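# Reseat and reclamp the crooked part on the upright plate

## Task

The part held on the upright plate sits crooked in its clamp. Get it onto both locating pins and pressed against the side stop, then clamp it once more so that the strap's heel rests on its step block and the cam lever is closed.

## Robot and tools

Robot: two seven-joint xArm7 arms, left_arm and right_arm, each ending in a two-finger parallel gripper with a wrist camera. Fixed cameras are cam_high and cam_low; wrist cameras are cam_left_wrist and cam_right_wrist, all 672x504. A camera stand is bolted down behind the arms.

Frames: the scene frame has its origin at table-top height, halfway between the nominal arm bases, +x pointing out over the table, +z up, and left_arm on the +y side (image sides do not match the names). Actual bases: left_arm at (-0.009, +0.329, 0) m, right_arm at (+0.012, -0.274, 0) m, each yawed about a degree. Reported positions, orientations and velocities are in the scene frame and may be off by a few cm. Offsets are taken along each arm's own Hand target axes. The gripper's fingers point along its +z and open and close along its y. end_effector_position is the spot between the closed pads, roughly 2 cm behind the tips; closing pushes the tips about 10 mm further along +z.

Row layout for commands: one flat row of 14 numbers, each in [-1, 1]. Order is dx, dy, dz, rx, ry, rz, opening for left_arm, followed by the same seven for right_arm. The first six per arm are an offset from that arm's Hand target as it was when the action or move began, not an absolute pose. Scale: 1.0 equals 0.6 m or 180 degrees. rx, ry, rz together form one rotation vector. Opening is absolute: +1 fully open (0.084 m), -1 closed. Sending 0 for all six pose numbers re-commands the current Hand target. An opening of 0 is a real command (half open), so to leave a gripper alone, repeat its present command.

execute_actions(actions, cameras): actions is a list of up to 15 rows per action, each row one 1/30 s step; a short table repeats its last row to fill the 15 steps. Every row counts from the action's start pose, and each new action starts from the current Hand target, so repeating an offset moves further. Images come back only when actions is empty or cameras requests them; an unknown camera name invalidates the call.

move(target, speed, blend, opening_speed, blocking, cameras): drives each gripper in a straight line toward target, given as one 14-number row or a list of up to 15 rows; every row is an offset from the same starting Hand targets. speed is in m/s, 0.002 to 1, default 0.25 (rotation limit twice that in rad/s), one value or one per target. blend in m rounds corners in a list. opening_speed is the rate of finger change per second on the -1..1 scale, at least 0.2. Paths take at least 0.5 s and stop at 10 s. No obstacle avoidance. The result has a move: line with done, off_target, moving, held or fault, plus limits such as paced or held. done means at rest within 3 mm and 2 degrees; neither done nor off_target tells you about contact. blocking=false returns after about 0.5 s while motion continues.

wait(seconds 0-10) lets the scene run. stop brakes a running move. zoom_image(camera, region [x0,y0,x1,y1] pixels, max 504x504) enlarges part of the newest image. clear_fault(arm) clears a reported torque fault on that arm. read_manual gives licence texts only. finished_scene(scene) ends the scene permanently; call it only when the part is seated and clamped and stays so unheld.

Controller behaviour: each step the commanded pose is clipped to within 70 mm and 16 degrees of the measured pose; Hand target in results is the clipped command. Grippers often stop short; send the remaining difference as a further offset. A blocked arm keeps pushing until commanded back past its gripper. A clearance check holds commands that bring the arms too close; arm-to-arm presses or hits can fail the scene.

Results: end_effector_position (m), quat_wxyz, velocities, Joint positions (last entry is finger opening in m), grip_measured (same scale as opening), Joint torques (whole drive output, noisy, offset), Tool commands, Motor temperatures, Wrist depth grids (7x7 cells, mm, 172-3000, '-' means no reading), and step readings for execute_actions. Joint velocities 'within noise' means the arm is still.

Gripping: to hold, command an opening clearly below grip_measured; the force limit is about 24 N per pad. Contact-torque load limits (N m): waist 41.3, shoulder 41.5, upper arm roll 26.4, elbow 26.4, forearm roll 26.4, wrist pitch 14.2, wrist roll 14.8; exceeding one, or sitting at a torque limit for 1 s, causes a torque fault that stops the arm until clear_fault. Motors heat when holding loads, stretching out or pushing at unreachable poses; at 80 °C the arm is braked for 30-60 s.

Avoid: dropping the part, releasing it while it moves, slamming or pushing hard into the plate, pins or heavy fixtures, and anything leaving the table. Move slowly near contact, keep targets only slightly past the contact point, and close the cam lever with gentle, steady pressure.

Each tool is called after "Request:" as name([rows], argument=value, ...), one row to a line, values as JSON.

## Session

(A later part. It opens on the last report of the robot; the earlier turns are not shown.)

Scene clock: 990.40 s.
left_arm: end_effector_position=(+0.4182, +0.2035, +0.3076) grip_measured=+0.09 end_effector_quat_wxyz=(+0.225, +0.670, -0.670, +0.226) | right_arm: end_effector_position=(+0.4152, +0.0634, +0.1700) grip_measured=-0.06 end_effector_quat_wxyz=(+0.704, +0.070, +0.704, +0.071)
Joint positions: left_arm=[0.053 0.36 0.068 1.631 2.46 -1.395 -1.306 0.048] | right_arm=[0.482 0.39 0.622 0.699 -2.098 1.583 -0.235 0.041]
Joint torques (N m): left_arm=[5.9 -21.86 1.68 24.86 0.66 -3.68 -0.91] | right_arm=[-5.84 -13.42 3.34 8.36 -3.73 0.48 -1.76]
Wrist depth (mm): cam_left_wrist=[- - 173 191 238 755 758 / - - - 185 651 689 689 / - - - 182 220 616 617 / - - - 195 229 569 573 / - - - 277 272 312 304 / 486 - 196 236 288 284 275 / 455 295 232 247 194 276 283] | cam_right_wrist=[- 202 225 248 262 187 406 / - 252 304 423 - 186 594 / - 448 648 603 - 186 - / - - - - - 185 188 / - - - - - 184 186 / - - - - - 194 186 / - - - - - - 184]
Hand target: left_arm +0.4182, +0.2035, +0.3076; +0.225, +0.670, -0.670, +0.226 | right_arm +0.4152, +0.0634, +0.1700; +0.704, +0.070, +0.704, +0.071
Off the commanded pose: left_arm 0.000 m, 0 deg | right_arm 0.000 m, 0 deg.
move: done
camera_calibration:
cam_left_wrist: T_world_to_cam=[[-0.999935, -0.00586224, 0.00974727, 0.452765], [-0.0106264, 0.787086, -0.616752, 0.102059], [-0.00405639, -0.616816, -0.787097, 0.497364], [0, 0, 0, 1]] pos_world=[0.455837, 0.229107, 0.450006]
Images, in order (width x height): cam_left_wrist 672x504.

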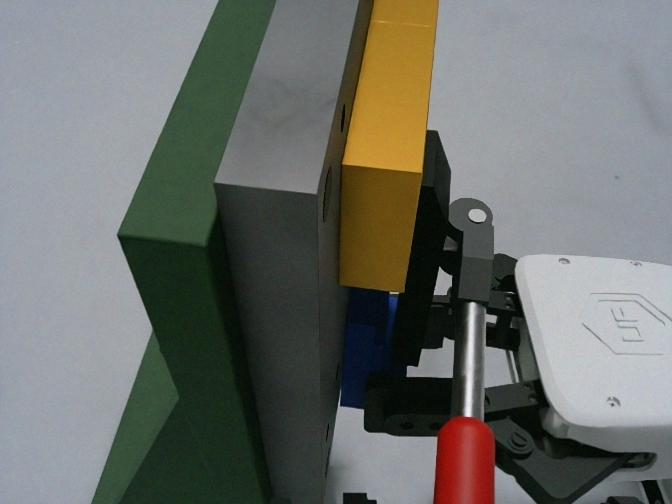

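Request:
move(target=[-0.18,0.03,0.03,0,0.2944,0,0.1, 0,0,0,0,0,0,-0.15], speed=0.4, cameras=["cam_left_wrist"])

Request:
zoom_image(camera="cam_left_wrist", region=[240, 180, 440, 430])

Scene clock: 1016.37 s.
left_arm: end_effector_position=(+0.4003, +0.2787, +0.2280) grip_measured=+0.09 end_effector_quat_wxyz=(+0.501, +0.499, -0.500, +0.501) | right_arm: end_effector_position=(+0.4152, +0.0634, +0.1700) grip_measured=-0.06 end_effector_quat_wxyz=(+0.704, +0.070, +0.704, +0.071)
Joint positions: left_arm=[0.569 0.855 -0.151 1.359 2.016 -1.696 -0.508 0.048] | right_arm=[0.482 0.39 0.622 0.699 -2.098 1.583 -0.235 0.041]
Joint torques (N m): left_arm=[5.86 -26.37 -4.72 18.25 1.33 -3.9 -0.93] | right_arm=[-6.01 -14.51 3.27 8.24 -3.56 0.63 -1.79]
Wrist depth (mm): cam_left_wrist=[2675 2696 2675 2675 2717 502 468 / 2675 2717 270 2717 2706 2717 2696 / 2696 263 268 338 2644 2706 2727 / 2738 262 268 300 2675 2717 2706 / 2685 263 267 324 2727 2675 2696 / - 263 267 324 2717 2675 2644 / - 275 267 320 322 294 293] | cam_right_wrist=[- 203 226 248 261 186 405 / - 251 303 421 - 186 594 / - 445 649 600 - 186 - / - - - - - 185 188 / - - - - - 184 187 / - - - - - 194 186 / - - - - - - 184]
Hand target: left_arm +0.4003, +0.2787, +0.2280; +0.501, +0.499, -0.500, +0.501 | right_arm +0.4152, +0.0634, +0.1700; +0.704, +0.070, +0.704, +0.071
Off the commanded pose: left_arm 0.000 m, 0 deg | right_arm 0.000 m, 0 deg.
joint sent to its limit (left arm) — joint 6 (wrist pitch), lower limit. The joint targets still meet the commanded pose.
move: done
camera_calibration:
cam_left_wrist: T_world_to_cam=[[-0.999933, 0.0049537, 0.0104437, 0.432922], [-0.0105346, -0.018683, -0.99977, 0.305538], [-0.00475744, -0.999813, 0.0187339, 0.404359], [0, 0, 0, 1]] pos_world=[0.438036, 0.407847, 0.293371]
Images, in order (width x height): cam_left_wrist 672x504.

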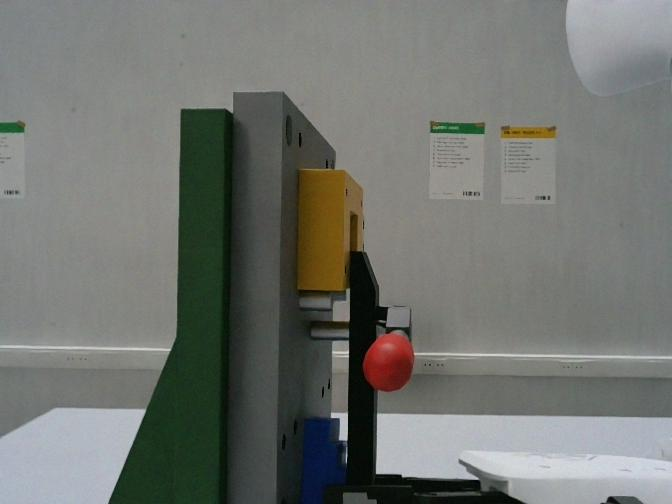

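Scaled by 2.016 from the camera's 672x504 image, which has a finer 960x720 frame.

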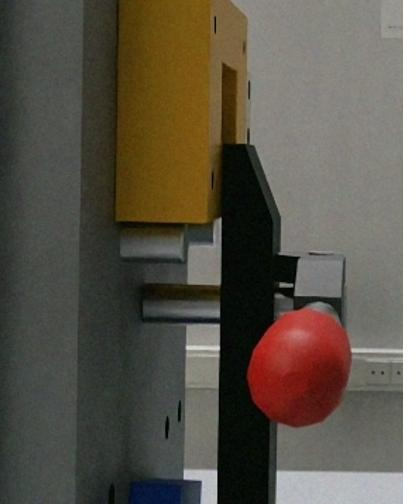

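Request:
move(target=[0,0,0,0,0,0,0.1, 0,0,0,0,0,0,0.05], opening_speed=0.3, cameras=["cam_left_wrist","cam_low"])

Request:
zoom_image(camera="cam_low", region=[400, 225, 480, 285])

Request:
zoom_image(camera="cam_left_wrist", region=[240, 380, 440, 504])

Scene clock: 1025.73 s.
left_arm: end_effector_position=(+0.4003, +0.2787, +0.2280) grip_measured=+0.09 end_effector_quat_wxyz=(+0.501, +0.499, -0.500, +0.501) | right_arm: end_effector_position=(+0.4152, +0.0634, +0.1700) grip_measured=+0.04 end_effector_quat_wxyz=(+0.704, +0.070, +0.704, +0.071)
Joint positions: left_arm=[0.569 0.855 -0.151 1.36 2.016 -1.696 -0.508 0.048] | right_arm=[0.482 0.39 0.622 0.699 -2.098 1.583 -0.235 0.046]
Joint torques (N m): left_arm=[5.75 -26.06 -4.66 18.44 1.41 -3.79 -0.81] | right_arm=[-5.33 -14.74 3.51 8.1 -1.46 1.1 -1.53]
Wrist depth (mm): cam_left_wrist=[2760 2749 2749 2706 2717 504 468 / 2717 2727 270 2644 2664 2717 2727 / 2738 263 268 338 2706 2644 2738 / 2654 263 268 300 2717 2706 2706 / 2675 263 268 324 2675 2706 2738 / - 262 267 324 2614 2717 2644 / - 275 267 320 322 294 293] | cam_right_wrist=[- 203 226 248 262 186 405 / - 252 304 422 - 186 594 / - 446 650 600 - 186 - / - - - - - 185 188 / - - - - - 185 186 / - - - - - 193 186 / - - - - - - 184]
Hand target: left_arm +0.4003, +0.2787, +0.2280; +0.501, +0.499, -0.500, +0.501 | right_arm +0.4152, +0.0634, +0.1700; +0.704, +0.070, +0.704, +0.071
Off the commanded pose: left_arm 0.000 m, 0 deg | right_arm 0.000 m, 0 deg.
move: done
camera_calibration:
cam_left_wrist: T_world_to_cam=[[-0.999932, 0.00505539, 0.0105426, 0.432851], [-0.0106358, -0.0187816, -0.999767, 0.305621], [-0.00485621, -0.999811, 0.0188341, 0.404372], [0, 0, 0, 1]] pos_world=[0.438035, 0.407847, 0.293371]
Images, in order (width x height): cam_low 672x504, cam_left_wrist 672x504.

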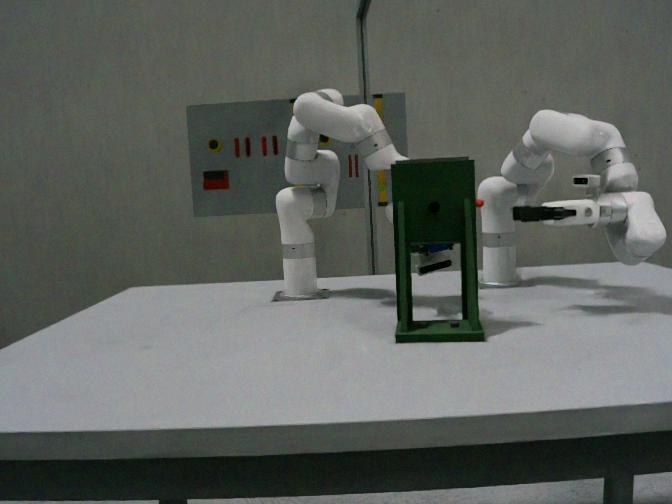

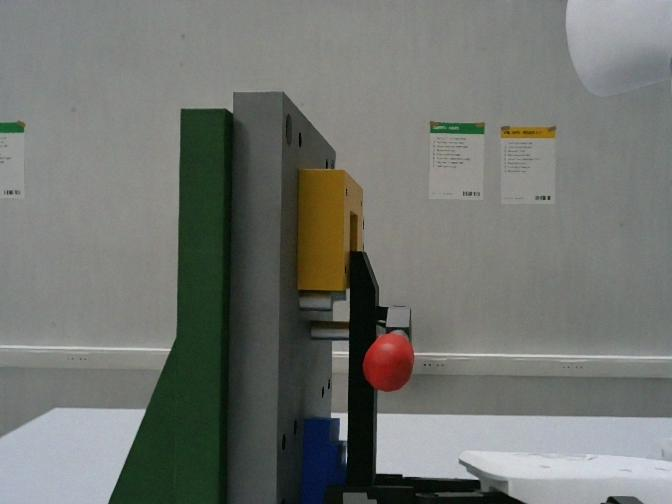

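Scaled by 6.300 from the camera's 672x504 image, which has a finer 960x720 frame.

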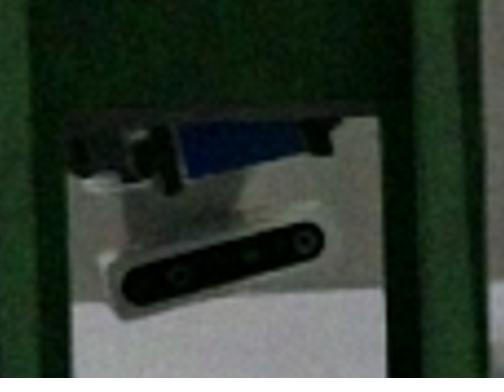

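Scaled by 2.520 from the camera's 672x504 image, which has a finer 960x720 frame.

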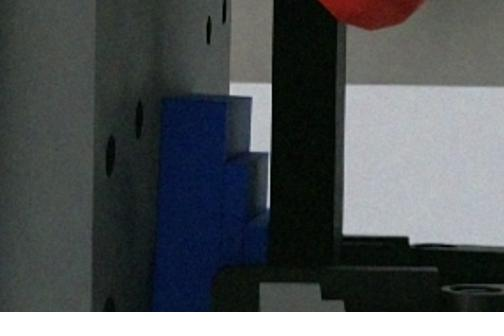

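Request:
move([
  [0,0,0,0,0,0,0.1, 0,0,-0.005,0,0,0,0.6],
  [0,0,0,0,0,0,0.1, 0,0,-0.25,0,0,0,0.6],
  [0,0,0,0,0,0,0.1, 0,0,-0.45,0,0,0,0.6],
], speed=[0.05,0.15,0.3], blend=[0,0.02,0], cameras=["cam_left_wrist","cam_right_wrist"])

Request:
zoom_image(camera="cam_left_wrist", region=[240, 280, 440, 504])

Request:
zoom_image(camera="cam_right_wrist", region=[230, 250, 530, 504])

Scene clock: 1038.90 s.
left_arm: end_effector_position=(+0.4003, +0.2787, +0.2280) grip_measured=+0.09 end_effector_quat_wxyz=(+0.501, +0.499, -0.500, +0.501) | right_arm: end_effector_position=(+0.1453, +0.0633, +0.1700) grip_measured=+0.60 end_effector_quat_wxyz=(+0.704, +0.070, +0.704, +0.071)
Joint positions: left_arm=[0.569 0.855 -0.151 1.36 2.016 -1.696 -0.508 0.048] | right_arm=[0.975 0.508 0.964 0.688 -1.393 2.061 -0.067 0.069]
Joint torques (N m): left_arm=[5.8 -25.94 -4.66 18.32 1.36 -3.74 -0.8] | right_arm=[7.69 -7.42 2.68 9.22 1.2 4.92 2.03]
Wrist depth (mm): cam_left_wrist=[2664 2717 2706 2654 2706 2738 2738 / 2675 2664 270 2696 2738 2696 2706 / 2727 263 268 338 2727 2696 2696 / 2654 262 268 300 2654 2727 2727 / 2675 263 268 325 2696 2675 2738 / - 262 267 325 2595 2706 2717 / - 275 267 324 945 954 957] | cam_right_wrist=[239 259 277 305 339 382 435 / 308 341 385 440 459 591 732 / 474 500 463 543 751 - - / 1560 1877 - - 460 - - / - - 440 - 459 - - / - - 438 422 432 - - / - - 419 421 429 - -]
Hand target: left_arm +0.4003, +0.2787, +0.2280; +0.501, +0.499, -0.500, +0.501 | right_arm +0.1452, +0.0633, +0.1700; +0.704, +0.070, +0.704, +0.071
Off the commanded pose: left_arm 0.000 m, 0 deg | right_arm 0.000 m, 0 deg.
move: done
camera_calibration:
cam_left_wrist: T_world_to_cam=[[-0.999932, 0.00505539, 0.0105426, 0.432851], [-0.0106358, -0.0187816, -0.999767, 0.305621], [-0.00485621, -0.999811, 0.0188341, 0.404372], [0, 0, 0, 1]] pos_world=[0.438035, 0.407847, 0.293371]
cam_right_wrist: T_world_to_cam=[[-0.0152048, 0.978279, 0.206734, -0.0726843], [0.00951285, -0.206607, 0.978378, -0.0882326], [0.999839, 0.0168427, -0.00616481, -0.0189898], [0, 0, 0, 1]] pos_world=[0.0187209, 0.0531959, 0.101234]
Images, in order (width x height): cam_left_wrist 672x504, cam_right_wrist 672x504.

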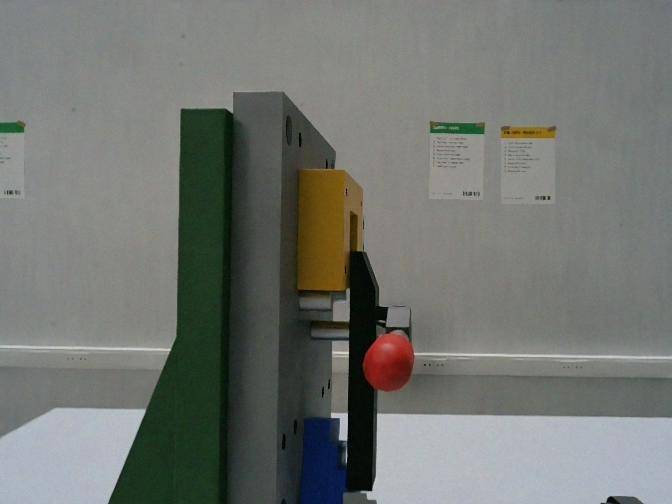

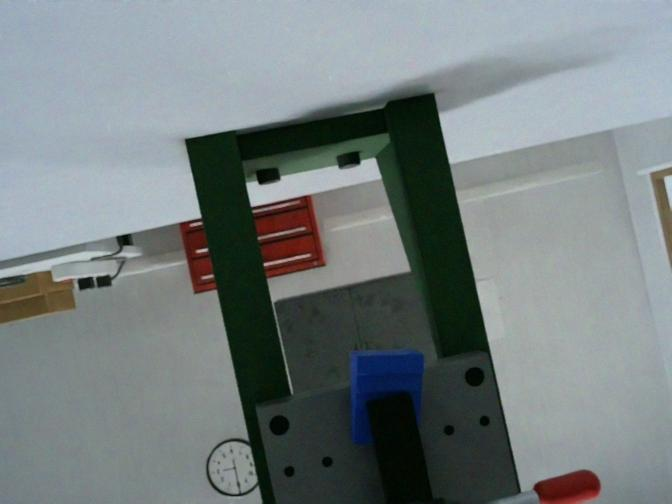

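Scaled by 2.250 from the camera's 672x504 image, which has a finer 960x720 frame.

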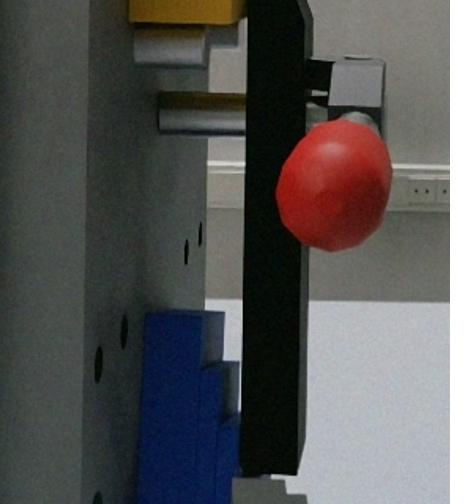

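Scaled by 1.680 from the camera's 672x504 image, which has a finer 960x720 frame.

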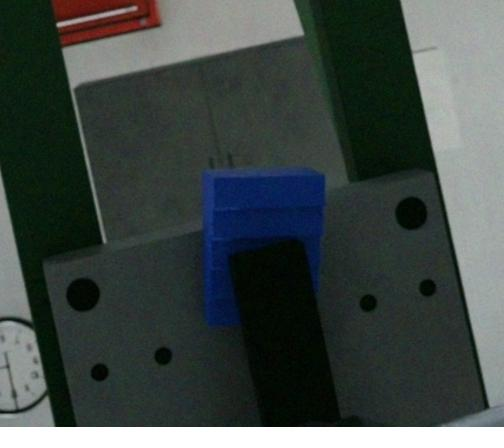

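Request:
finished_scene(scene=1)

The scene is finished: the task was done.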